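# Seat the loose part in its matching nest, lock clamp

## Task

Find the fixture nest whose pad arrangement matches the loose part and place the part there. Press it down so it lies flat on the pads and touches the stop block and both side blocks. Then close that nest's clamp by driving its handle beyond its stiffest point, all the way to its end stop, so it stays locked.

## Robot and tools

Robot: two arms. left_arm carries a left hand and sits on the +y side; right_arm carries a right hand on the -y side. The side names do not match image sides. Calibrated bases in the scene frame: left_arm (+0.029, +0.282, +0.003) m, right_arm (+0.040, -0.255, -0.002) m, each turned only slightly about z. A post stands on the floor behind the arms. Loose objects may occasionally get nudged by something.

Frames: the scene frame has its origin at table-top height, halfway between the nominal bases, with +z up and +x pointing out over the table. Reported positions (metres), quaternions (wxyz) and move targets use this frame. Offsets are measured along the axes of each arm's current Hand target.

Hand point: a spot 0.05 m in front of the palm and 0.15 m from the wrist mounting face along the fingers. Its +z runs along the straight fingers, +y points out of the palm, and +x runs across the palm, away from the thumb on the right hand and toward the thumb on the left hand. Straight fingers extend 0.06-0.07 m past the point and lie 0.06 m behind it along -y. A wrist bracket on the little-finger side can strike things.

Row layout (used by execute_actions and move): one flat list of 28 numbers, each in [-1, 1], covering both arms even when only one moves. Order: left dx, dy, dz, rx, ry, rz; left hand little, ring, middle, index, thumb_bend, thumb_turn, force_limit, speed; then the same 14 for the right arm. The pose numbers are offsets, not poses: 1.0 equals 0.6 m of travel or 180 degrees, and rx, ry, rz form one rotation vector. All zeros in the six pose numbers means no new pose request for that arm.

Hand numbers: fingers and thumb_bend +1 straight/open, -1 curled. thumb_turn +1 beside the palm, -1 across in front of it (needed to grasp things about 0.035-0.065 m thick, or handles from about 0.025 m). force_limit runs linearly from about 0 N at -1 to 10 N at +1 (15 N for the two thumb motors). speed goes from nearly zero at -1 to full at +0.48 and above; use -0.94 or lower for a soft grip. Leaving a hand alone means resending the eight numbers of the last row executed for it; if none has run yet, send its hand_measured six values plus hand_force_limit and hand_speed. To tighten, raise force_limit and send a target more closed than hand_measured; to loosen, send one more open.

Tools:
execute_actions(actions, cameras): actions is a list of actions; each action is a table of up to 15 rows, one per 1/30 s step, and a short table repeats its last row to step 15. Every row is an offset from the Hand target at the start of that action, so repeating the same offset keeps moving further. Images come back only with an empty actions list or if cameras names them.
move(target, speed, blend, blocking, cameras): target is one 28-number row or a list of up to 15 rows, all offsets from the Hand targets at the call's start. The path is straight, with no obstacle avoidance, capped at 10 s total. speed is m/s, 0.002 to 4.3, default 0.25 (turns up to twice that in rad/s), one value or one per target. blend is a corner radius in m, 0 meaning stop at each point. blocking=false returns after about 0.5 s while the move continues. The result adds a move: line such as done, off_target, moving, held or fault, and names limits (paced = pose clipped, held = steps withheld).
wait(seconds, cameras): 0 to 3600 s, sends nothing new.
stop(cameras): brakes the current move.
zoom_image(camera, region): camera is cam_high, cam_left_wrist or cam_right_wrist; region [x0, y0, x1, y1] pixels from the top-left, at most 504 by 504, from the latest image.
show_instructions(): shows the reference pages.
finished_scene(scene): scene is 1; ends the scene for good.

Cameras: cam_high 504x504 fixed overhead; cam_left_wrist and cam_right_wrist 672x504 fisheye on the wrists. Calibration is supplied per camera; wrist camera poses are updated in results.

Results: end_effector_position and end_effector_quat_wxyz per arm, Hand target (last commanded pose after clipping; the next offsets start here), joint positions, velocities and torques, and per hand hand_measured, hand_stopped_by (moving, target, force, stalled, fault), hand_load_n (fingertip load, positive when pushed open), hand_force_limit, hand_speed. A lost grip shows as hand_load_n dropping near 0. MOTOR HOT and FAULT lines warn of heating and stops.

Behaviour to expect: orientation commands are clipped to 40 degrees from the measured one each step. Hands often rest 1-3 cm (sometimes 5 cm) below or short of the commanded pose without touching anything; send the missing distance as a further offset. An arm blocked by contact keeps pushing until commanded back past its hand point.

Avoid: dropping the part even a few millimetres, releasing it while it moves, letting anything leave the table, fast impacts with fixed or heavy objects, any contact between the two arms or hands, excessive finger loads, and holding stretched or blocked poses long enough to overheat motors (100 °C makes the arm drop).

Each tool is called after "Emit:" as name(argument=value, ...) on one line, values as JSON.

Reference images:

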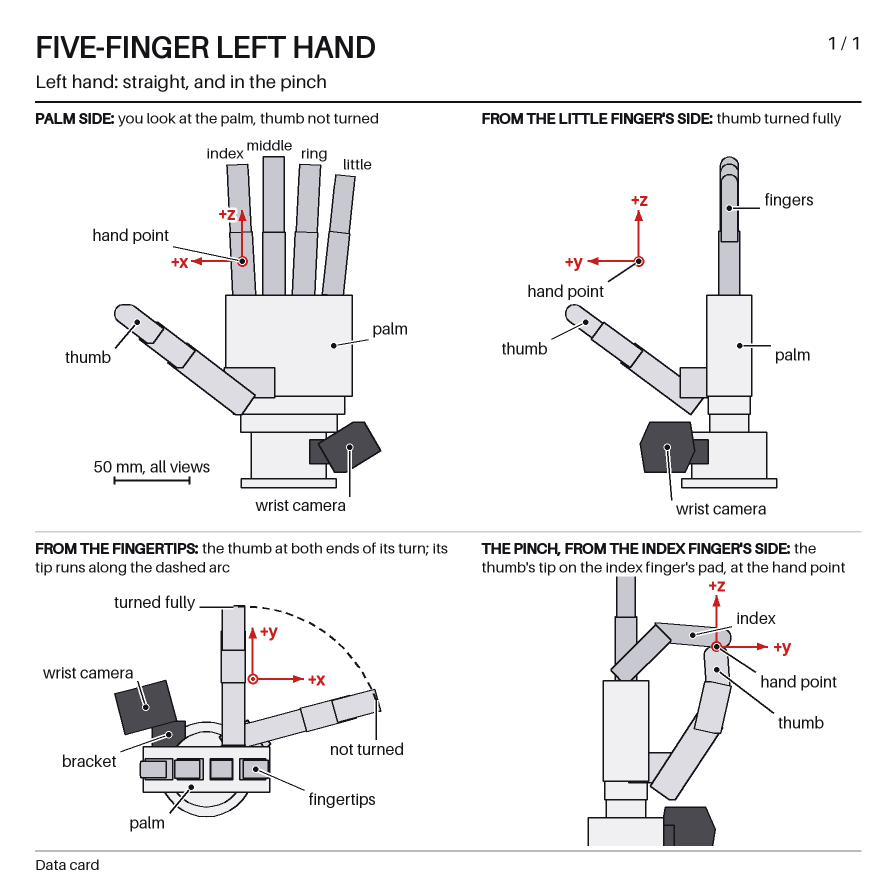

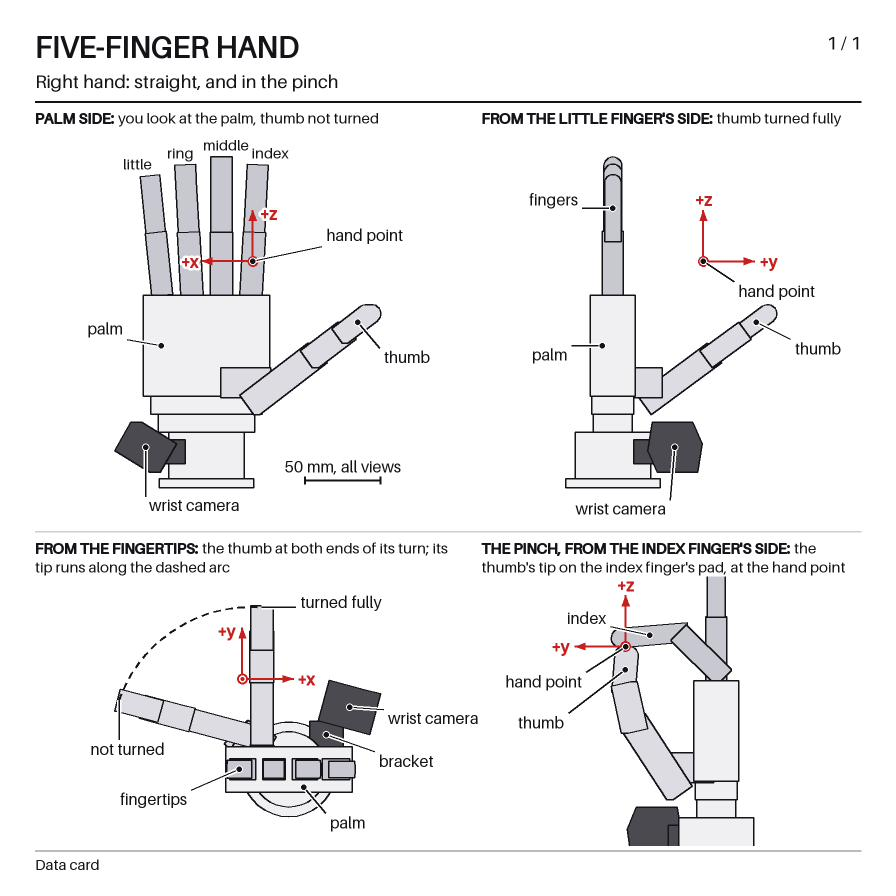

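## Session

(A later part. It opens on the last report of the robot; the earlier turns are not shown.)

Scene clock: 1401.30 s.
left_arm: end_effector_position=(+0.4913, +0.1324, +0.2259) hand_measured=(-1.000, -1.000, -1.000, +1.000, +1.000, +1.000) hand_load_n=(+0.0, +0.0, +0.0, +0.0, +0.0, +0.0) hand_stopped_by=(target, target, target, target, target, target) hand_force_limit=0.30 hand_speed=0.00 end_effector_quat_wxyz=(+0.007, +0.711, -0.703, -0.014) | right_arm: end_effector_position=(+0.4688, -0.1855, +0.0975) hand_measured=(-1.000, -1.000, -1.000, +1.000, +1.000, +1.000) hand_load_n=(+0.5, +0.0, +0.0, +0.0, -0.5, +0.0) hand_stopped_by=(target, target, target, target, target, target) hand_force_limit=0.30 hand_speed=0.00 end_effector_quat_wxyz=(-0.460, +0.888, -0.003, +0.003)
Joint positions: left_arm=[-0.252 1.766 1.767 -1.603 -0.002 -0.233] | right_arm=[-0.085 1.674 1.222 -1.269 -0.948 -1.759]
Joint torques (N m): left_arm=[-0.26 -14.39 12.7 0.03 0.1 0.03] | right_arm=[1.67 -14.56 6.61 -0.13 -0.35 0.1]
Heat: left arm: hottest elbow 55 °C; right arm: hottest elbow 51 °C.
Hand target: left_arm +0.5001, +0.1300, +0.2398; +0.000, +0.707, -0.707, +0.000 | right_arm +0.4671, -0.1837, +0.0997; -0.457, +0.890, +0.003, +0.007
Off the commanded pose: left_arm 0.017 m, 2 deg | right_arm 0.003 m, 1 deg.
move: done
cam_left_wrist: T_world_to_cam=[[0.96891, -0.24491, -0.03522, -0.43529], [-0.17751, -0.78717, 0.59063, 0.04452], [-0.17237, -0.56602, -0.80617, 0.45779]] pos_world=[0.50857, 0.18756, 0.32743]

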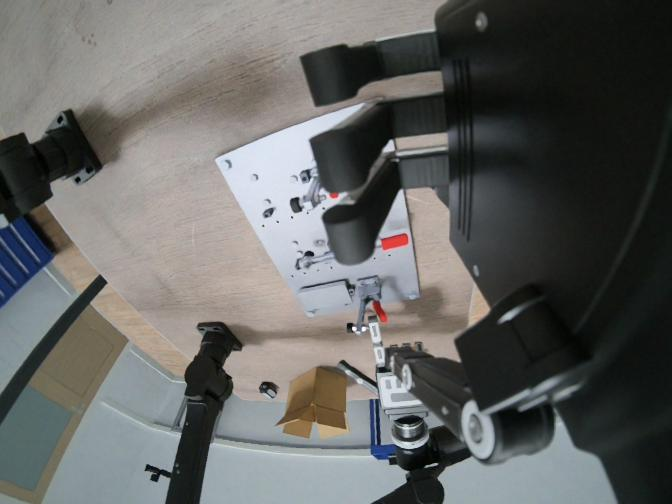

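Emit:
move(target=[0,0,0,0,0,0,-1,-1,-1,1,1,1,0.3,0,0.0045,0.0271,0.0194,0,0,0,-1,-1,-1,1,1,1,0.3,0], speed=0.04, cameras=["cam_left_wrist"])

Emit:
zoom_image(camera="cam_left_wrist", region=[340, 270, 420, 350])

Scene clock: 1413.03 s.
left_arm: end_effector_position=(+0.4913, +0.1324, +0.2259) hand_measured=(-1.000, -1.000, -1.000, +1.000, +1.000, +1.000) hand_load_n=(+0.0, +0.0, +0.0, +0.0, +0.0, +0.0) hand_stopped_by=(target, target, target, target, target, target) hand_force_limit=0.30 hand_speed=0.00 end_effector_quat_wxyz=(+0.007, +0.711, -0.703, -0.014) | right_arm: end_effector_position=(+0.4708, -0.1860, +0.0887) hand_measured=(-1.000, -1.000, -1.000, +1.000, +1.000, +1.000) hand_load_n=(+0.0, +0.0, +0.0, +0.0, +0.0, +0.0) hand_stopped_by=(target, target, target, target, target, target) hand_force_limit=0.30 hand_speed=0.00 end_effector_quat_wxyz=(-0.458, +0.889, +0.002, +0.014)
Joint positions: left_arm=[-0.252 1.766 1.767 -1.603 -0.002 -0.233] | right_arm=[-0.085 1.674 1.201 -1.224 -0.946 -1.759]
Joint torques (N m): left_arm=[-0.73 -14.39 12.67 -0.13 0.1 0.01] | right_arm=[1.79 -12.34 6.76 0.28 -0.41 0.07]
Heat: left arm: hottest elbow 55 °C; right arm: hottest elbow 51 °C.
Hand target: left_arm +0.5001, +0.1300, +0.2398; +0.000, +0.707, -0.707, +0.000 | right_arm +0.4701, -0.1837, +0.0797; -0.457, +0.890, +0.003, +0.007
Off the commanded pose: left_arm 0.017 m, 2 deg | right_arm 0.009 m, 1 deg.
move: done
cam_left_wrist: T_world_to_cam=[[0.96891, -0.24491, -0.03522, -0.43529], [-0.17751, -0.78717, 0.59063, 0.04452], [-0.17237, -0.56602, -0.80617, 0.45779]] pos_world=[0.50857, 0.18756, 0.32743]

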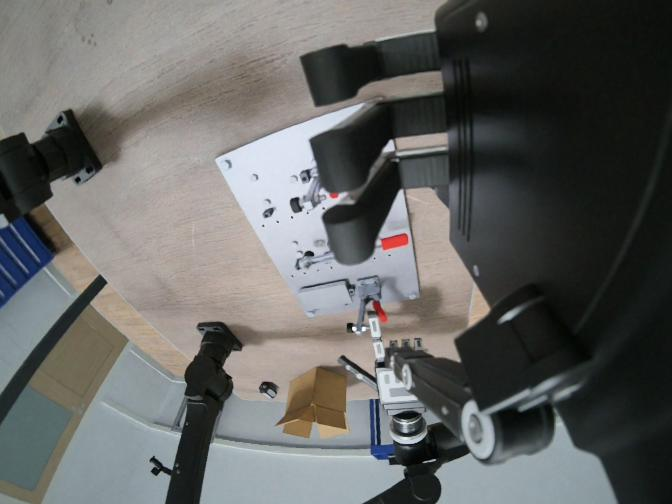

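Scaled by 6.300 from the camera's image (finer frame: 960x720).

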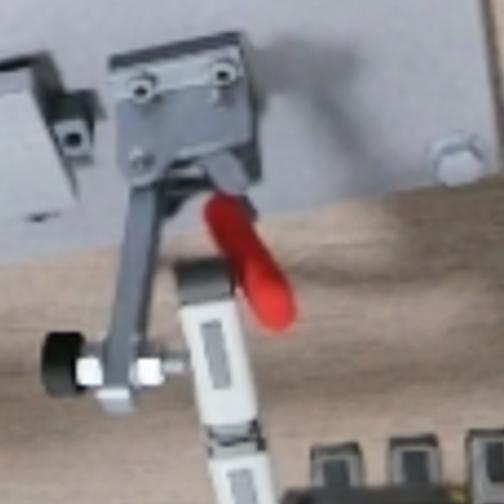

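Emit:
move(target=[0,0,0,0,0,0,-1,-1,-1,1,1,1,0.3,0,0.0164,0.0137,0.0098,0,0,0,-1,-1,-1,1,1,1,0.3,0], speed=0.04, cameras=["cam_left_wrist"])

Emit:
zoom_image(camera="cam_left_wrist", region=[340, 270, 420, 350])

Scene clock: 1418.60 s.
left_arm: end_effector_position=(+0.4913, +0.1324, +0.2259) hand_measured=(-1.000, -1.000, -1.000, +1.000, +1.000, +1.000) hand_load_n=(+0.0, +0.0, +0.0, +0.0, +0.0, +0.0) hand_stopped_by=(target, target, target, target, target, target) hand_force_limit=0.30 hand_speed=0.00 end_effector_quat_wxyz=(+0.007, +0.711, -0.703, -0.014) | right_arm: end_effector_position=(+0.4719, -0.1857, +0.0788) hand_measured=(-1.000, -1.000, -1.000, +1.000, +1.000, +1.000) hand_load_n=(+0.0, +0.0, +0.0, +0.0, +0.0, +0.0) hand_stopped_by=(target, target, target, target, target, target) hand_force_limit=0.30 hand_speed=0.00 end_effector_quat_wxyz=(-0.460, +0.888, -0.001, +0.007)
Joint positions: left_arm=[-0.252 1.766 1.767 -1.603 -0.002 -0.233] | right_arm=[-0.085 1.699 1.201 -1.215 -0.949 -1.758]
Joint torques (N m): left_arm=[-0.62 -14.62 12.52 0.01 0.08 0.02] | right_arm=[2.26 -11.93 8.05 0.87 -0.32 0.14]
Heat: left arm: hottest elbow 55 °C; right arm: hottest elbow 51 °C.
Hand target: left_arm +0.5001, +0.1300, +0.2398; +0.000, +0.707, -0.707, +0.000 | right_arm +0.4800, -0.1836, +0.0698; -0.457, +0.889, +0.003, +0.007
Off the commanded pose: left_arm 0.017 m, 2 deg | right_arm 0.012 m, 1 deg.
move: off_target (right_arm)
cam_left_wrist: T_world_to_cam=[[0.96891, -0.24491, -0.03522, -0.43529], [-0.17751, -0.78717, 0.59063, 0.04452], [-0.17237, -0.56602, -0.80617, 0.45779]] pos_world=[0.50857, 0.18756, 0.32743]

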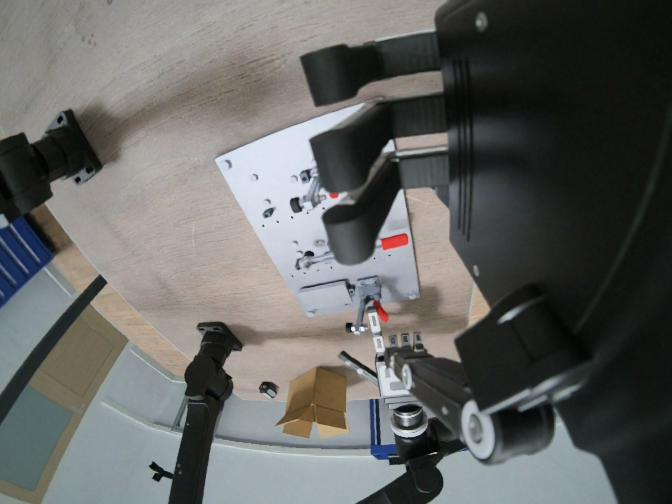

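Scaled by 6.300 from the camera's image (finer frame: 960x720).

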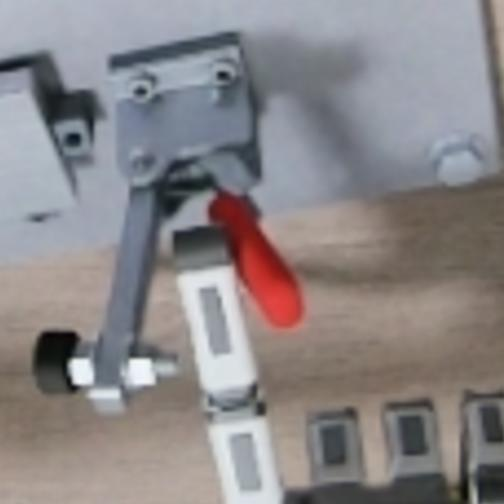

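Emit:
move(target=[0,0,0,0,0,0,-1,-1,-1,1,1,1,0.3,0,0.0249,0.0071,0.0051,0,0,0,-1,-1,-1,1,1,1,0.3,0], speed=0.04, cameras=["cam_left_wrist"])

Emit:
zoom_image(camera="cam_left_wrist", region=[340, 270, 420, 350])

Scene clock: 1425.90 s.
left_arm: end_effector_position=(+0.4913, +0.1324, +0.2259) hand_measured=(-1.000, -1.000, -1.000, +1.000, +1.000, +1.000) hand_load_n=(+0.0, +0.0, +0.5, +0.0, +0.0, +0.0) hand_stopped_by=(target, target, target, target, target, target) hand_force_limit=0.30 hand_speed=0.00 end_effector_quat_wxyz=(+0.007, +0.711, -0.703, -0.014) | right_arm: end_effector_position=(+0.4773, -0.1843, +0.0691) hand_measured=(-1.000, -1.000, -1.000, +1.000, +1.000, +1.000) hand_load_n=(+0.5, +0.0, +0.0, +0.0, +0.0, -0.5) hand_stopped_by=(target, target, target, target, target, target) hand_force_limit=0.30 hand_speed=0.00 end_effector_quat_wxyz=(-0.462, +0.887, -0.007, -0.002)
Joint positions: left_arm=[-0.252 1.766 1.767 -1.603 -0.002 -0.233] | right_arm=[-0.082 1.735 1.217 -1.21 -0.953 -1.751]
Joint torques (N m): left_arm=[-0.73 -14.27 12.62 -0.17 0.08 0.01] | right_arm=[3.37 -12.1 9.61 0.39 -0.26 0.14]
Heat: left arm: hottest elbow 55 °C; right arm: hottest elbow 51 °C.
Hand target: left_arm +0.5001, +0.1300, +0.2398; +0.000, +0.707, -0.707, +0.000 | right_arm +0.4951, -0.1837, +0.0647; -0.457, +0.889, +0.003, +0.007
Off the commanded pose: left_arm 0.017 m, 2 deg | right_arm 0.018 m, 2 deg.
move: off_target (right_arm)
cam_left_wrist: T_world_to_cam=[[0.96891, -0.24491, -0.03522, -0.43529], [-0.17751, -0.78717, 0.59063, 0.04452], [-0.17237, -0.56602, -0.80617, 0.45779]] pos_world=[0.50857, 0.18756, 0.32743]

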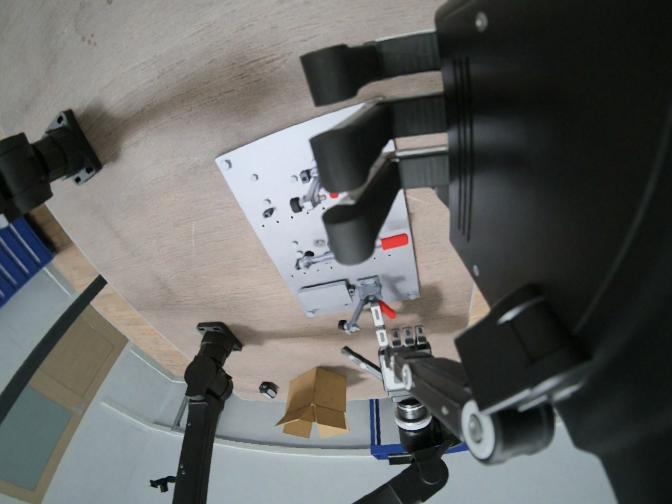

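Scaled by 6.300 from the camera's image (finer frame: 960x720).

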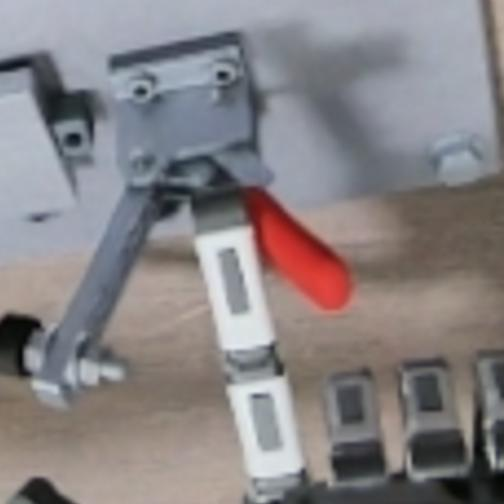

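Emit:
move(target=[0,0,0,0,0,0,-1,-1,-1,1,1,1,0.3,0,0.0250,0.0003,0.0002,0,0,0,-1,-1,-1,1,1,1,0.3,0], speed=0.04, cameras=["cam_left_wrist"])

Emit:
zoom_image(camera="cam_left_wrist", region=[330, 270, 410, 350])

Scene clock: 1430.70 s.
left_arm: end_effector_position=(+0.4913, +0.1324, +0.2259) hand_measured=(-1.000, -1.000, -1.000, +1.000, +1.000, +1.000) hand_load_n=(+0.0, +0.0, +0.0, +0.0, +0.0, +0.0) hand_stopped_by=(target, target, target, target, target, target) hand_force_limit=0.30 hand_speed=0.00 end_effector_quat_wxyz=(+0.007, +0.711, -0.703, -0.014) | right_arm: end_effector_position=(+0.4931, -0.1837, +0.0655) hand_measured=(-1.000, -1.000, -1.000, +1.000, +1.000, +1.000) hand_load_n=(+0.0, +0.0, +0.0, +0.0, +0.0, +0.0) hand_stopped_by=(target, target, target, target, target, target) hand_force_limit=0.30 hand_speed=0.00 end_effector_quat_wxyz=(-0.462, +0.887, -0.005, -0.001)
Joint positions: left_arm=[-0.252 1.766 1.767 -1.603 -0.002 -0.233] | right_arm=[-0.077 1.775 1.262 -1.21 -0.953 -1.748]
Joint torques (N m): left_arm=[-0.44 -14.27 12.66 0.01 0.12 -0.01] | right_arm=[1.96 -14.21 9.69 0.18 -0.26 0.09]
Heat: left arm: hottest elbow 55 °C; right arm: hottest elbow 52 °C.
Hand target: left_arm +0.5001, +0.1300, +0.2398; +0.000, +0.707, -0.707, +0.000 | right_arm +0.5101, -0.1837, +0.0648; -0.457, +0.889, +0.003, +0.007
Off the commanded pose: left_arm 0.017 m, 2 deg | right_arm 0.017 m, 1 deg.
move: off_target (right_arm)
cam_left_wrist: T_world_to_cam=[[0.96891, -0.24491, -0.03522, -0.43529], [-0.17751, -0.78717, 0.59063, 0.04452], [-0.17237, -0.56602, -0.80617, 0.45779]] pos_world=[0.50857, 0.18756, 0.32743]

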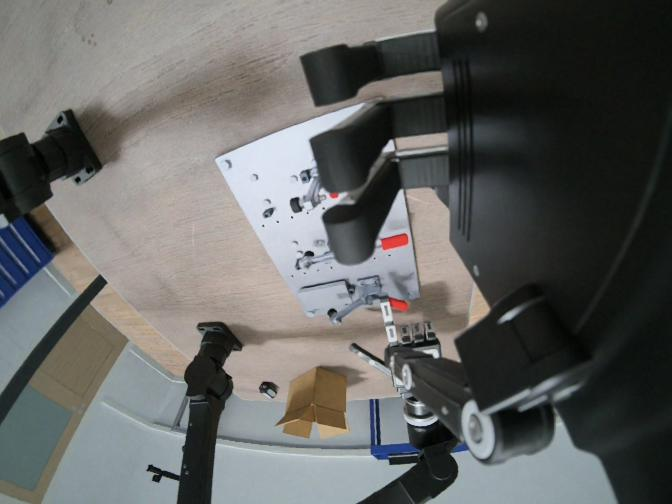

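Scaled by 6.300 from the camera's image (finer frame: 960x720).

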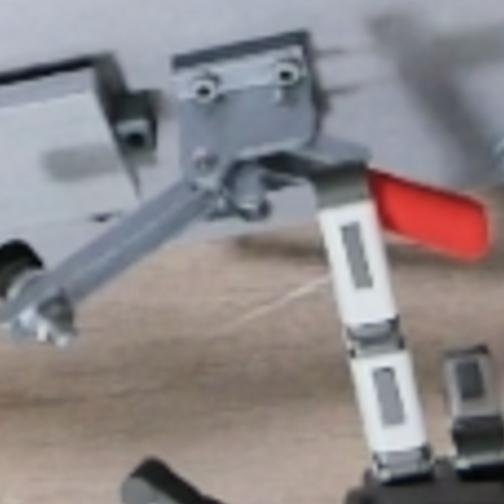

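Emit:
move(target=[0,0,0,0,0,0,-1,-1,-1,1,1,1,0.3,0,0.0298,0.0139,0.0100,0,0,0,-1,-1,-1,1,1,1,0.3,0], speed=0.04, cameras=["cam_left_wrist"])

Emit:
zoom_image(camera="cam_left_wrist", region=[330, 270, 410, 350])

Scene clock: 1438.07 s.
left_arm: end_effector_position=(+0.4913, +0.1324, +0.2259) hand_measured=(-1.000, -1.000, -1.000, +1.000, +1.000, +1.000) hand_load_n=(+0.0, +0.0, +0.0, +0.0, +0.0, -0.5) hand_stopped_by=(target, target, target, target, target, target) hand_force_limit=0.30 hand_speed=0.00 end_effector_quat_wxyz=(+0.007, +0.711, -0.703, -0.014) | right_arm: end_effector_position=(+0.5091, -0.1841, +0.0541) hand_measured=(-1.000, -1.000, -1.000, +1.000, +1.000, +1.000) hand_load_n=(+0.0, +0.0, +0.0, +0.0, -0.5, +0.0) hand_stopped_by=(target, target, target, target, target, target) hand_force_limit=0.30 hand_speed=0.00 end_effector_quat_wxyz=(-0.461, +0.887, -0.006, -0.005)
Joint positions: left_arm=[-0.252 1.766 1.767 -1.603 -0.002 -0.233] | right_arm=[-0.073 1.829 1.308 -1.205 -0.95 -1.742]
Joint torques (N m): left_arm=[-1.03 -14.45 12.77 -0.08 0.1 0] | right_arm=[2.2 -15.09 10.06 0.18 -0.34 0.15]
Heat: left arm: hottest elbow 55 °C; right arm: hottest elbow 53 °C.
Hand target: left_arm +0.5001, +0.1300, +0.2398; +0.000, +0.707, -0.707, +0.000 | right_arm +0.5282, -0.1838, +0.0548; -0.457, +0.889, +0.003, +0.007
Off the commanded pose: left_arm 0.017 m, 2 deg | right_arm 0.019 m, 2 deg.
move: off_target (right_arm)
cam_left_wrist: T_world_to_cam=[[0.96891, -0.24491, -0.03522, -0.43529], [-0.17751, -0.78717, 0.59063, 0.04452], [-0.17237, -0.56602, -0.80617, 0.45779]] pos_world=[0.50857, 0.18756, 0.32743]

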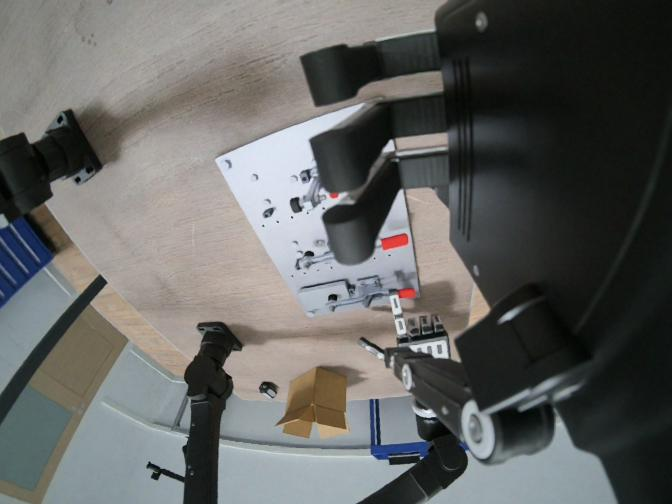

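Scaled by 6.300 from the camera's image (finer frame: 960x720).

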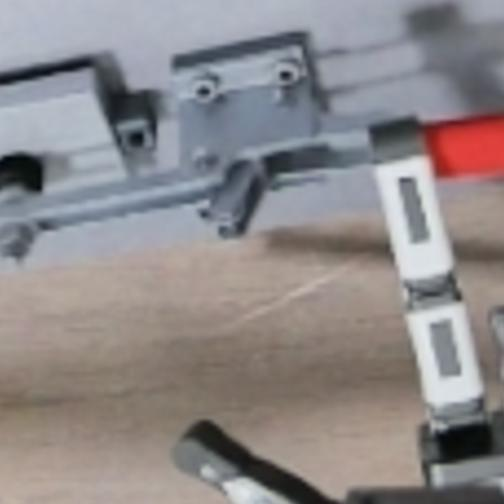

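Emit:
move(target=[0,0,0,0,0,0,-1,-1,-1,1,1,1,0.3,0,0.0198,0.0138,0.0099,0,0,0,-1,-1,-1,1,1,1,0.3,0], speed=0.04, cameras=["cam_left_wrist"])

Emit:
zoom_image(camera="cam_left_wrist", region=[340, 260, 420, 340])

Scene clock: 1443.50 s.
left_arm: end_effector_position=(+0.4913, +0.1324, +0.2259) hand_measured=(-1.000, -1.000, -1.000, +1.000, +1.000, +1.000) hand_load_n=(+0.0, +0.0, +0.0, +0.0, +0.0, +0.0) hand_stopped_by=(target, target, target, target, target, target) hand_force_limit=0.30 hand_speed=0.00 end_effector_quat_wxyz=(+0.007, +0.711, -0.703, -0.014) | right_arm: end_effector_position=(+0.5179, -0.1816, +0.0520) hand_measured=(-1.000, -1.000, -1.000, +1.000, +1.000, +1.000) hand_load_n=(+0.0, +0.0, +0.0, +0.0, +0.0, +0.0) hand_stopped_by=(target, target, target, target, target, target) hand_force_limit=0.30 hand_speed=0.00 end_effector_quat_wxyz=(-0.464, +0.886, -0.008, -0.007)
Joint positions: left_arm=[-0.252 1.766 1.767 -1.603 -0.002 -0.233] | right_arm=[-0.068 1.853 1.335 -1.205 -0.957 -1.733]
Joint torques (N m): left_arm=[-0.32 -14.1 12.72 0.09 0.1 -0.01] | right_arm=[1.73 -13.51 10.09 0.79 -0.16 0.09]
Heat: left arm: hottest elbow 55 °C; right arm: hottest elbow 53 °C.
Hand target: left_arm +0.5001, +0.1300, +0.2398; +0.000, +0.707, -0.707, +0.000 | right_arm +0.5401, -0.1837, +0.0448; -0.457, +0.889, +0.003, +0.007
Off the commanded pose: left_arm 0.017 m, 2 deg | right_arm 0.024 m, 2 deg.
move: off_target (right_arm)
cam_left_wrist: T_world_to_cam=[[0.96891, -0.24491, -0.03522, -0.43529], [-0.17751, -0.78717, 0.59063, 0.04452], [-0.17237, -0.56602, -0.80617, 0.45779]] pos_world=[0.50857, 0.18756, 0.32743]

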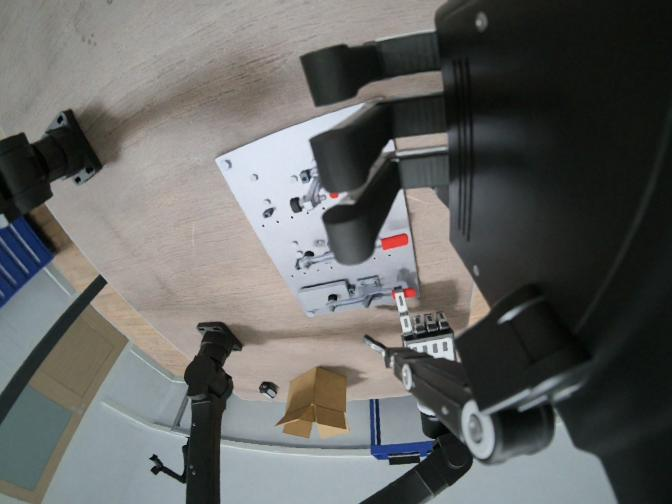

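Scaled by 6.300 from the camera's image (finer frame: 960x720).

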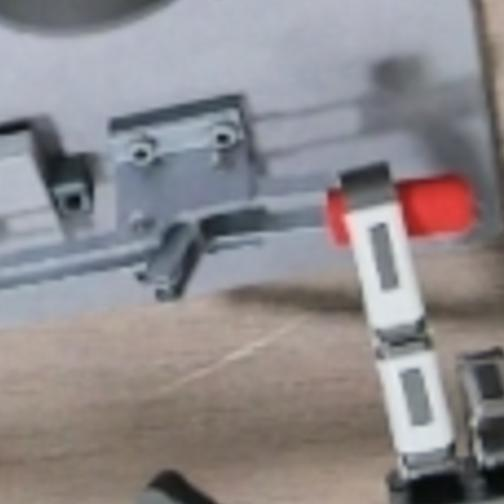

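Emit:
move(target=[0,0,0,0,0,0,-1,-1,-1,1,1,1,0.3,0,-0.0003,0.0162,0.0116,0,0,0,-1,-1,-1,1,1,1,0.3,0], speed=0.03, cameras=["cam_left_wrist"])

Emit:
zoom_image(camera="cam_left_wrist", region=[340, 260, 420, 340])

Scene clock: 1447.87 s.
left_arm: end_effector_position=(+0.4913, +0.1324, +0.2259) hand_measured=(-1.000, -1.000, -1.000, +1.000, +1.000, +1.000) hand_load_n=(+0.0, +0.0, +0.0, +0.0, +0.0, +0.0) hand_stopped_by=(target, target, target, target, target, target) hand_force_limit=0.30 hand_speed=0.00 end_effector_quat_wxyz=(+0.007, +0.711, -0.703, -0.014) | right_arm: end_effector_position=(+0.5203, -0.1806, +0.0494) hand_measured=(-1.000, -1.000, -1.000, +1.000, +1.000, +1.000) hand_load_n=(+0.0, +0.0, +0.0, +0.0, +0.0, +0.0) hand_stopped_by=(target, target, target, target, target, target) hand_force_limit=0.30 hand_speed=0.00 end_effector_quat_wxyz=(-0.466, +0.885, -0.008, -0.004)
Joint positions: left_arm=[-0.252 1.766 1.767 -1.603 -0.002 -0.233] | right_arm=[-0.068 1.859 1.335 -1.192 -0.963 -1.73]
Joint torques (N m): left_arm=[-0.44 -14.1 12.62 -0.09 0.09 0.01] | right_arm=[2.2 -14.21 9.2 1.54 0.11 0.06]
Heat: left arm: hottest elbow 55 °C; right arm: hottest elbow 54 °C.
Hand target: left_arm +0.5001, +0.1300, +0.2398; +0.000, +0.707, -0.707, +0.000 | right_arm +0.5401, -0.1837, +0.0327; -0.457, +0.889, +0.003, +0.007
Off the commanded pose: left_arm 0.017 m, 2 deg | right_arm 0.026 m, 2 deg.
move: off_target (right_arm)
cam_left_wrist: T_world_to_cam=[[0.96891, -0.24491, -0.03522, -0.43529], [-0.17751, -0.78717, 0.59063, 0.04452], [-0.17237, -0.56602, -0.80617, 0.45779]] pos_world=[0.50857, 0.18756, 0.32743]

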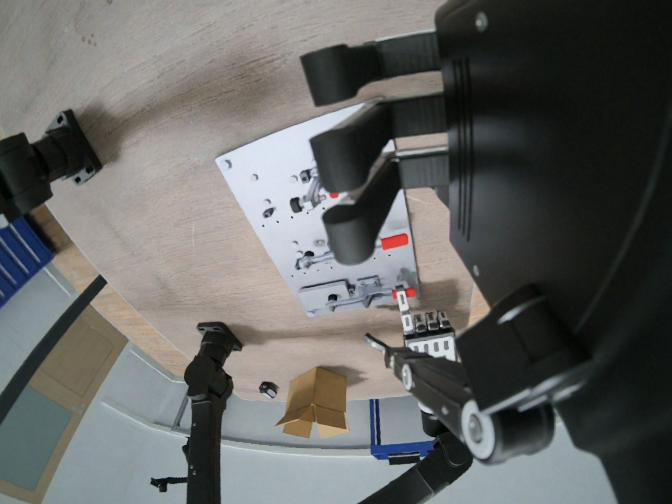

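Scaled by 6.300 from the camera's image (finer frame: 960x720).

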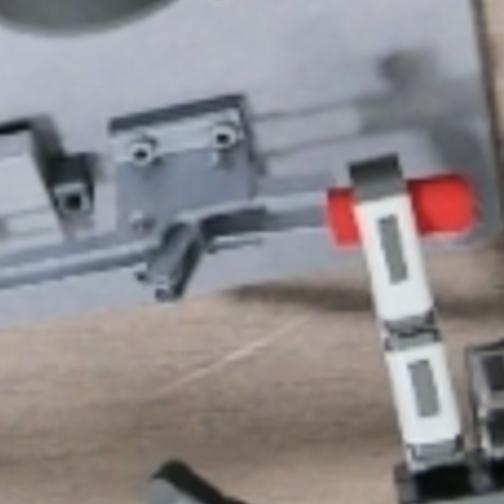

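Emit:
move(target=[0,0,0,0,0,0,-1,-1,-1,1,1,1,0.3,0,-0.0004,0.0203,0.0145,0,0,0,-1,-1,-1,1,1,1,0.3,0], speed=0.03, cameras=["cam_left_wrist"])

Emit:
zoom_image(camera="cam_left_wrist", region=[340, 260, 420, 340])

Scene clock: 1454.70 s.
left_arm: end_effector_position=(+0.4913, +0.1324, +0.2259) hand_measured=(-1.000, -1.000, -1.000, +1.000, +1.000, +1.000) hand_load_n=(+0.0, +0.0, +0.0, +0.0, +0.0, +0.0) hand_stopped_by=(target, target, target, target, target, target) hand_force_limit=0.30 hand_speed=0.00 end_effector_quat_wxyz=(+0.007, +0.711, -0.703, -0.014) | right_arm: end_effector_position=(+0.5247, -0.1783, +0.0463) hand_measured=(-1.000, -1.000, -1.000, +1.000, +1.000, +1.000) hand_load_n=(+0.0, +0.0, +0.0, +0.5, +0.0, +0.0) hand_stopped_by=(target, target, target, target, target, target) hand_force_limit=0.30 hand_speed=0.00 end_effector_quat_wxyz=(-0.470, +0.883, -0.006, +0.002)
Joint positions: left_arm=[-0.252 1.766 1.767 -1.603 -0.002 -0.233] | right_arm=[-0.066 1.866 1.335 -1.17 -0.973 -1.725]
Joint torques (N m): left_arm=[-0.32 -14.62 12.72 -0.18 0.09 0.03] | right_arm=[1.61 -12.04 8.31 1.95 0.41 -0.01]
Heat: left arm: hottest elbow 56 °C; right arm: hottest elbow 54 °C.
Hand target: left_arm +0.5001, +0.1300, +0.2398; +0.000, +0.707, -0.707, +0.000 | right_arm +0.5402, -0.1838, +0.0179; -0.457, +0.889, +0.003, +0.007
Off the commanded pose: left_arm 0.017 m, 2 deg | right_arm 0.033 m, 2 deg.
move: off_target (right_arm)
cam_left_wrist: T_world_to_cam=[[0.96891, -0.24491, -0.03522, -0.43529], [-0.17751, -0.78717, 0.59063, 0.04452], [-0.17237, -0.56602, -0.80617, 0.45779]] pos_world=[0.50857, 0.18756, 0.32743]

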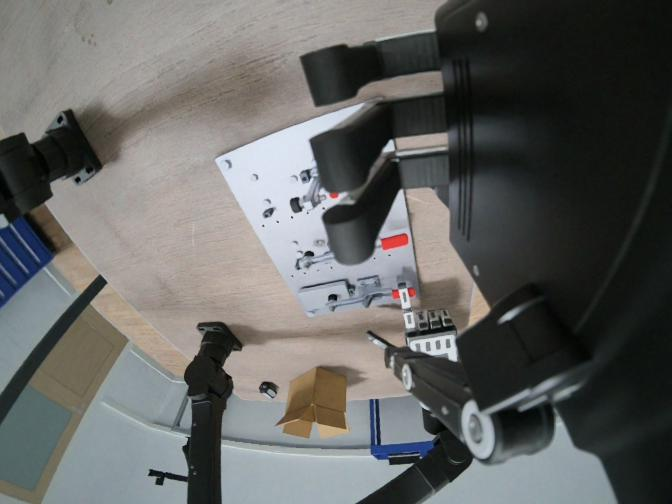

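Scaled by 6.300 from the camera's image (finer frame: 960x720).

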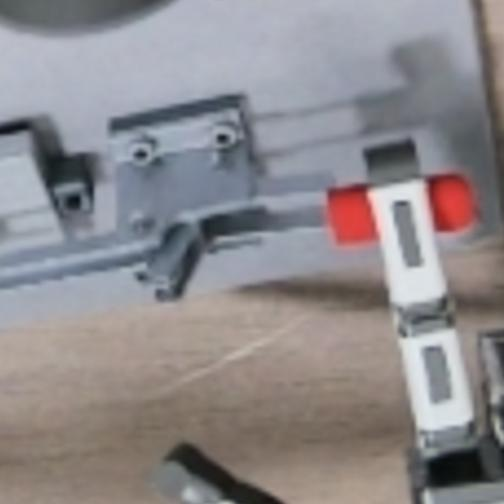

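Emit:
wait(seconds=0.1, cameras=["cam_high","cam_right_wrist"])

Emit:
zoom_image(camera="cam_high", region=[180, 160, 280, 260])

Emit:
zoom_image(camera="cam_right_wrist", region=[220, 60, 440, 280])

Scene clock: 1458.50 s.
left_arm: end_effector_position=(+0.4913, +0.1324, +0.2259) hand_measured=(-1.000, -1.000, -1.000, +1.000, +1.000, +1.000) hand_load_n=(+0.0, +0.0, +0.0, +0.0, +0.0, +0.0) hand_stopped_by=(target, target, target, target, target, target) hand_force_limit=0.30 hand_speed=0.00 end_effector_quat_wxyz=(+0.007, +0.711, -0.703, -0.014) | right_arm: end_effector_position=(+0.5247, -0.1783, +0.0463) hand_measured=(-1.000, -1.000, -1.000, +1.000, +1.000, +1.000) hand_load_n=(+0.0, +0.0, +0.5, +0.0, +0.0, +0.0) hand_stopped_by=(target, target, target, target, target, target) hand_force_limit=0.30 hand_speed=0.00 end_effector_quat_wxyz=(-0.470, +0.883, -0.006, +0.001)
Joint positions: left_arm=[-0.252 1.766 1.767 -1.603 -0.002 -0.233] | right_arm=[-0.066 1.866 1.335 -1.17 -0.973 -1.725]
Joint torques (N m): left_arm=[-0.5 -14.15 12.71 0.01 0.07 -0.01] | right_arm=[1.26 -12.1 8.05 1.96 0.42 0.02]
Heat: left arm: hottest elbow 56 °C; right arm: hottest elbow 53 °C.
Hand target: left_arm +0.5001, +0.1300, +0.2398; +0.000, +0.707, -0.707, +0.000 | right_arm +0.5401, -0.1838, +0.0179; -0.457, +0.889, +0.003, +0.007
Off the commanded pose: left_arm 0.017 m, 2 deg | right_arm 0.033 m, 2 deg.
wait: 0.10 s; at rest from the start
cam_right_wrist: T_world_to_cam=[[0.22862, -0.56279, -0.79435, -0.18371], [-0.76872, -0.60502, 0.20741, 0.26521], [-0.59732, 0.56322, -0.57095, 0.55139]] pos_world=[0.57523, -0.25349, 0.11388]

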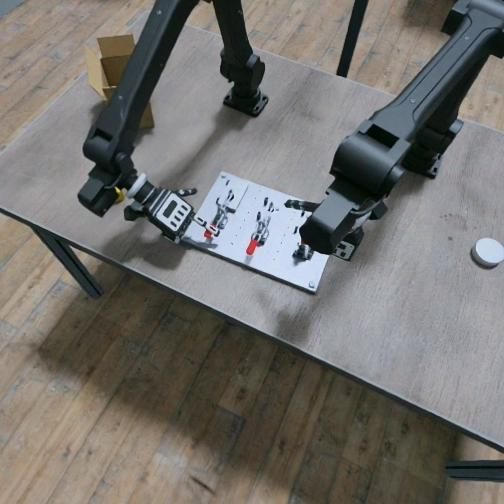

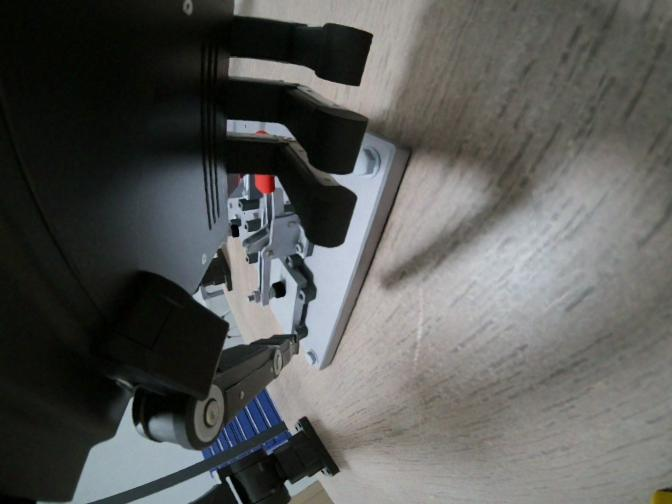

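Scaled by 5.040 from the camera's image (finer frame: 720x720).

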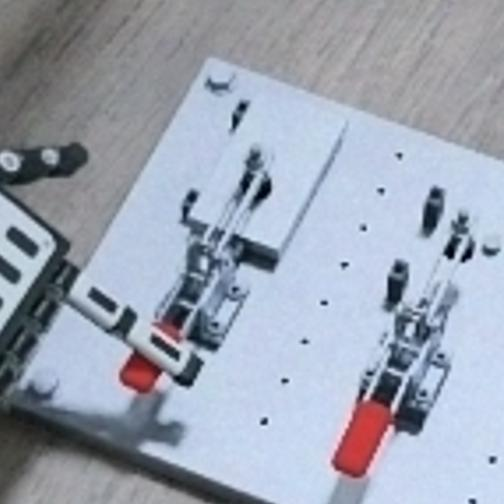

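Scaled by 2.291 from the camera's image (finer frame: 960x720).

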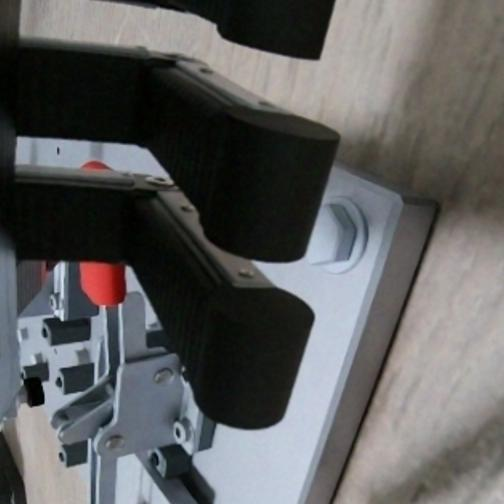

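Emit:
move(target=[0,0,0,0,0,0,-1,-1,-1,1,1,1,0.3,0,0.0160,0.0276,0.0196,0,0,0,-1,-1,-1,1,1,1,0.3,0], speed=0.03, cameras=["cam_left_wrist"])

Emit:
zoom_image(camera="cam_left_wrist", region=[340, 260, 420, 340])

Scene clock: 1467.23 s.
left_arm: end_effector_position=(+0.4913, +0.1324, +0.2259) hand_measured=(-1.000, -1.000, -1.000, +1.000, +1.000, +1.000) hand_load_n=(+0.0, +0.0, +0.0, +0.0, +0.0, +0.0) hand_stopped_by=(target, target, target, target, target, target) hand_force_limit=0.30 hand_speed=0.00 end_effector_quat_wxyz=(+0.007, +0.711, -0.703, -0.014) | right_arm: end_effector_position=(+0.5276, -0.1748, +0.0399) hand_measured=(-1.000, -1.000, -1.000, +1.000, +1.000, +1.000) hand_load_n=(+0.0, +0.0, +0.0, +0.0, +0.0, +0.0) hand_stopped_by=(target, target, target, target, target, target) hand_force_limit=0.30 hand_speed=0.00 end_effector_quat_wxyz=(-0.479, +0.878, -0.011, +0.001)
Joint positions: left_arm=[-0.252 1.766 1.767 -1.603 -0.002 -0.233] | right_arm=[-0.065 1.885 1.335 -1.15 -0.994 -1.714]
Joint torques (N m): left_arm=[-0.62 -14.15 12.6 -0.02 0.07 -0.03] | right_arm=[0.97 -10.4 9.05 2.54 1.09 -0.12]
Heat: left arm: hottest elbow 56 °C; right arm: hottest elbow 53 °C.
Hand target: left_arm +0.5001, +0.1300, +0.2398; +0.000, +0.707, -0.707, +0.000 | right_arm +0.5500, -0.1839, -0.0024; -0.457, +0.889, +0.003, +0.007
Off the commanded pose: left_arm 0.017 m, 2 deg | right_arm 0.049 m, 3 deg.
move: off_target (right_arm)
cam_left_wrist: T_world_to_cam=[[0.96891, -0.24491, -0.03522, -0.43529], [-0.17751, -0.78717, 0.59063, 0.04452], [-0.17237, -0.56602, -0.80617, 0.45779]] pos_world=[0.50857, 0.18756, 0.32743]

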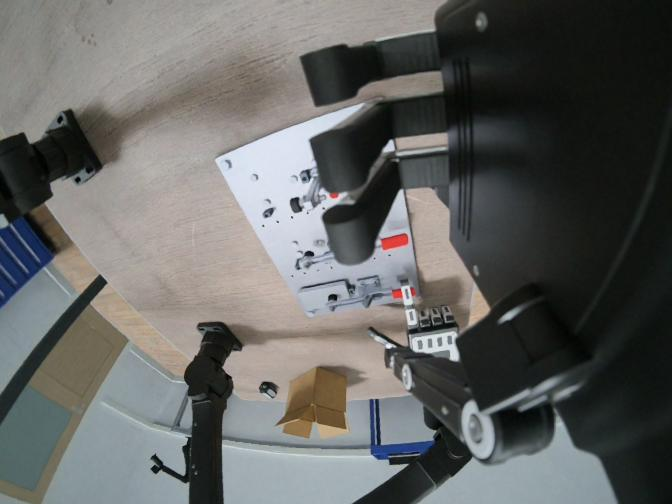

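Scaled by 6.300 from the camera's image (finer frame: 960x720).

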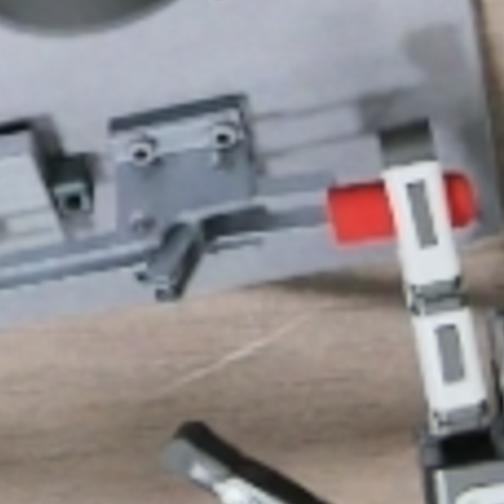

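Emit:
move(target=[[0,0,0,0,0,0,-1,-1,-1,1,1,1,0.3,0,-0.0323,-0.0636,-0.0448,0,0,0,-1,-1,-1,1,1,1,0.3,0],[0,0,0,0,0,0,-1,-1,-1,1,1,1,0.3,0,-0.0311,-0.1068,-0.0750,0,0,0,-1,-1,-1,1,1,1,0.3,0]], speed=0.05, cameras=["cam_left_wrist","cam_high"])

Emit:
zoom_image(camera="cam_left_wrist", region=[290, 220, 430, 340])

Emit:
zoom_image(camera="cam_high", region=[180, 160, 280, 260])

Scene clock: 1477.23 s.
left_arm: end_effector_position=(+0.4913, +0.1324, +0.2259) hand_measured=(-1.000, -1.000, -1.000, +1.000, +1.000, +1.000) hand_load_n=(+0.0, +0.0, +0.0, +0.0, -0.5, +0.0) hand_stopped_by=(target, target, target, target, target, target) hand_force_limit=0.30 hand_speed=0.00 end_effector_quat_wxyz=(+0.007, +0.711, -0.703, -0.014) | right_arm: end_effector_position=(+0.5144, -0.1782, +0.0558) hand_measured=(-1.000, -1.000, -1.000, +1.000, +1.000, +1.000) hand_load_n=(+0.0, +0.0, +0.0, +0.0, +0.0, +0.0) hand_stopped_by=(target, target, target, target, target, target) hand_force_limit=0.30 hand_speed=0.00 end_effector_quat_wxyz=(-0.460, +0.888, -0.009, -0.016)
Joint positions: left_arm=[-0.252 1.766 1.767 -1.603 -0.002 -0.233] | right_arm=[-0.058 1.849 1.342 -1.227 -0.947 -1.726]
Joint torques (N m): left_arm=[-0.32 -14.27 12.71 -0.03 0.1 -0.01] | right_arm=[1.14 -18.67 9.76 -0.88 -0.45 0.01]
Heat: left arm: hottest elbow 56 °C; right arm: hottest elbow 53 °C.
Hand target: left_arm +0.5001, +0.1300, +0.2398; +0.000, +0.707, -0.707, +0.000 | right_arm +0.5303, -0.1830, +0.0756; -0.457, +0.889, +0.003, +0.007
Off the commanded pose: left_arm 0.017 m, 2 deg | right_arm 0.026 m, 3 deg.
move: off_target (right_arm)
cam_left_wrist: T_world_to_cam=[[0.96891, -0.24491, -0.03522, -0.43529], [-0.17751, -0.78717, 0.59063, 0.04452], [-0.17237, -0.56602, -0.80617, 0.45779]] pos_world=[0.50857, 0.18756, 0.32743]
Images, in order (width x height): cam_high 504x504, cam_left_wrist 672x504.

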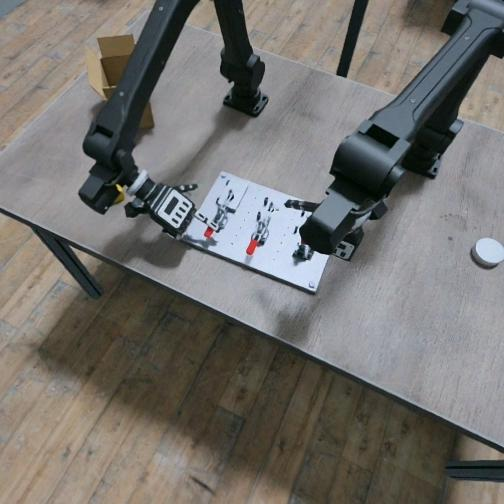

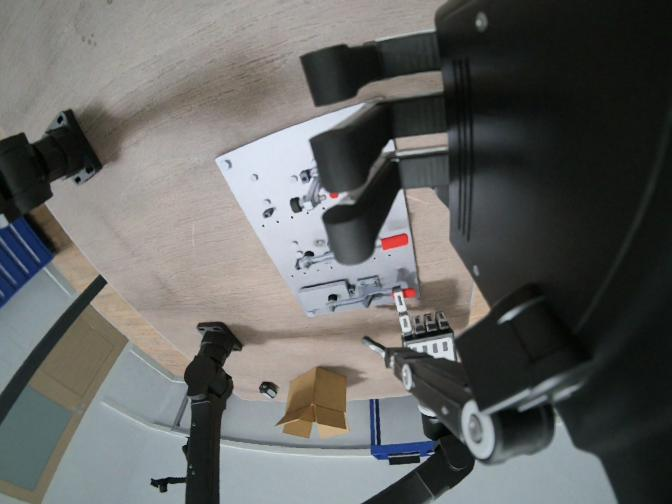

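Scaled by 3.600 from the camera's image (finer frame: 960x720).

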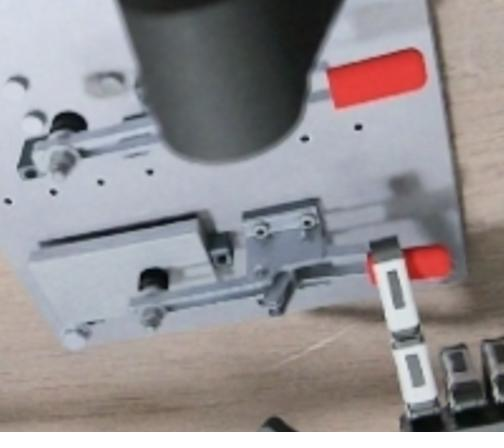

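Scaled by 5.040 from the camera's image (finer frame: 720x720).

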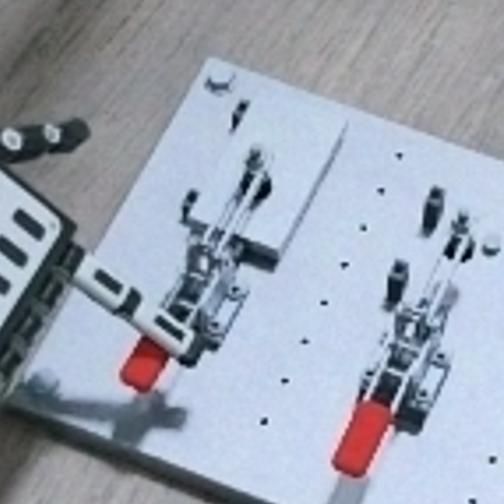

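Emit:
move(target=[[0,0,0,0,0,0,-1,-1,-1,1,1,1,0.3,0,0.001,-0.0542,-0.0387,0,0,0,-1,-1,-1,1,1,1,0.3,0],[0,0,0,0,0,0,-1,-1,-1,1,1,1,0.3,0,0.0025,-0.0386,-0.2325,0,0,0,-1,-1,-1,1,1,1,0.3,0]], speed=0.1, cameras=["cam_left_wrist","cam_high"])

Emit:
zoom_image(camera="cam_left_wrist", region=[340, 260, 420, 340])

Emit:
zoom_image(camera="cam_high", region=[190, 170, 280, 260])

Scene clock: 1486.90 s.
left_arm: end_effector_position=(+0.4913, +0.1324, +0.2259) hand_measured=(-1.000, -1.000, -1.000, +1.000, +1.000, +1.000) hand_load_n=(+0.0, +0.0, +0.0, +0.0, +0.0, +0.0) hand_stopped_by=(target, target, target, target, target, target) hand_force_limit=0.30 hand_speed=0.00 end_effector_quat_wxyz=(+0.007, +0.711, -0.703, -0.014) | right_arm: end_effector_position=(+0.5195, -0.2771, +0.1728) hand_measured=(-1.000, -1.000, -1.000, +1.000, +1.000, +1.000) hand_load_n=(+0.0, +0.0, +0.0, -0.5, +0.0, +0.0) hand_stopped_by=(target, target, target, target, target, target) hand_force_limit=0.30 hand_speed=0.00 end_effector_quat_wxyz=(-0.453, +0.891, -0.005, +0.012)
Joint positions: left_arm=[-0.252 1.766 1.767 -1.603 -0.002 -0.233] | right_arm=[-0.245 1.801 1.601 -1.694 -0.901 -1.994]
Joint torques (N m): left_arm=[-0.5 -14.39 12.67 -0.03 0.1 0.01] | right_arm=[1.61 -15.68 10.58 -0.99 -0.49 0.1]
Heat: left arm: hottest elbow 56 °C; right arm: hottest elbow 54 °C.
Hand target: left_arm +0.5001, +0.1300, +0.2398; +0.000, +0.707, -0.707, +0.000 | right_arm +0.5301, -0.2829, +0.1758; -0.457, +0.890, +0.003, +0.007
Off the commanded pose: left_arm 0.017 m, 2 deg | right_arm 0.012 m, 1 deg.
joint sent to its limit (right arm) — joint 4 (wrist pitch), lower limit. The joint targets still meet the commanded pose.
move: off_target (right_arm)
cam_left_wrist: T_world_to_cam=[[0.96891, -0.24491, -0.03522, -0.43529], [-0.17751, -0.78717, 0.59063, 0.04452], [-0.17237, -0.56602, -0.80617, 0.45779]] pos_world=[0.50857, 0.18756, 0.32743]
Images, in order (width x height): cam_high 504x504, cam_left_wrist 672x504.

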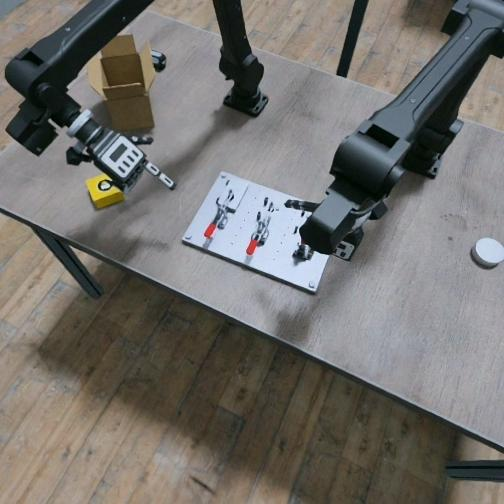

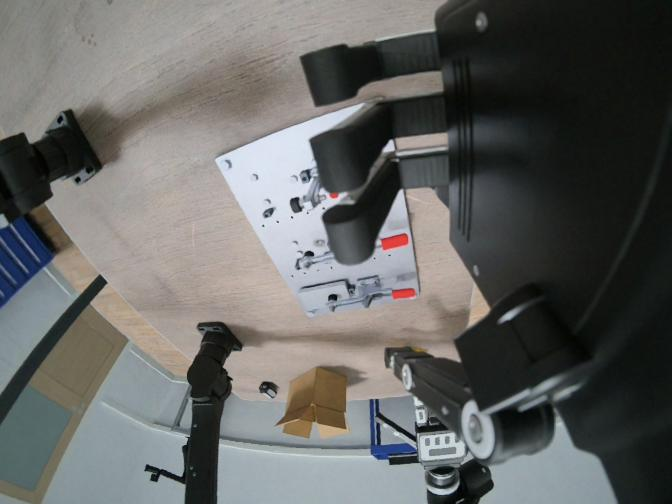

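Scaled by 6.300 from the camera's image (finer frame: 960x720).

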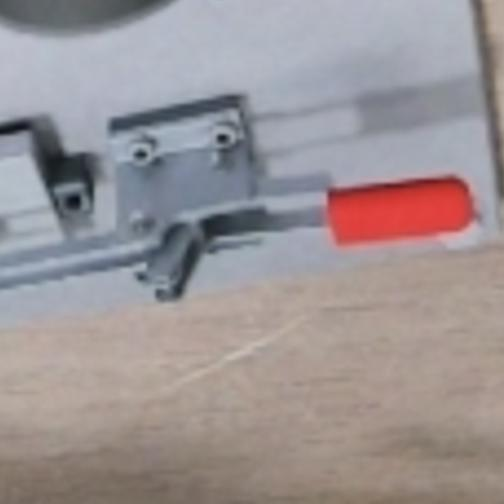

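Scaled by 5.600 from the camera's image (finer frame: 720x720).

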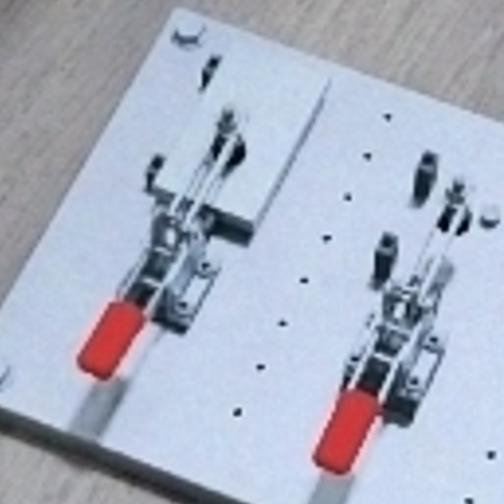

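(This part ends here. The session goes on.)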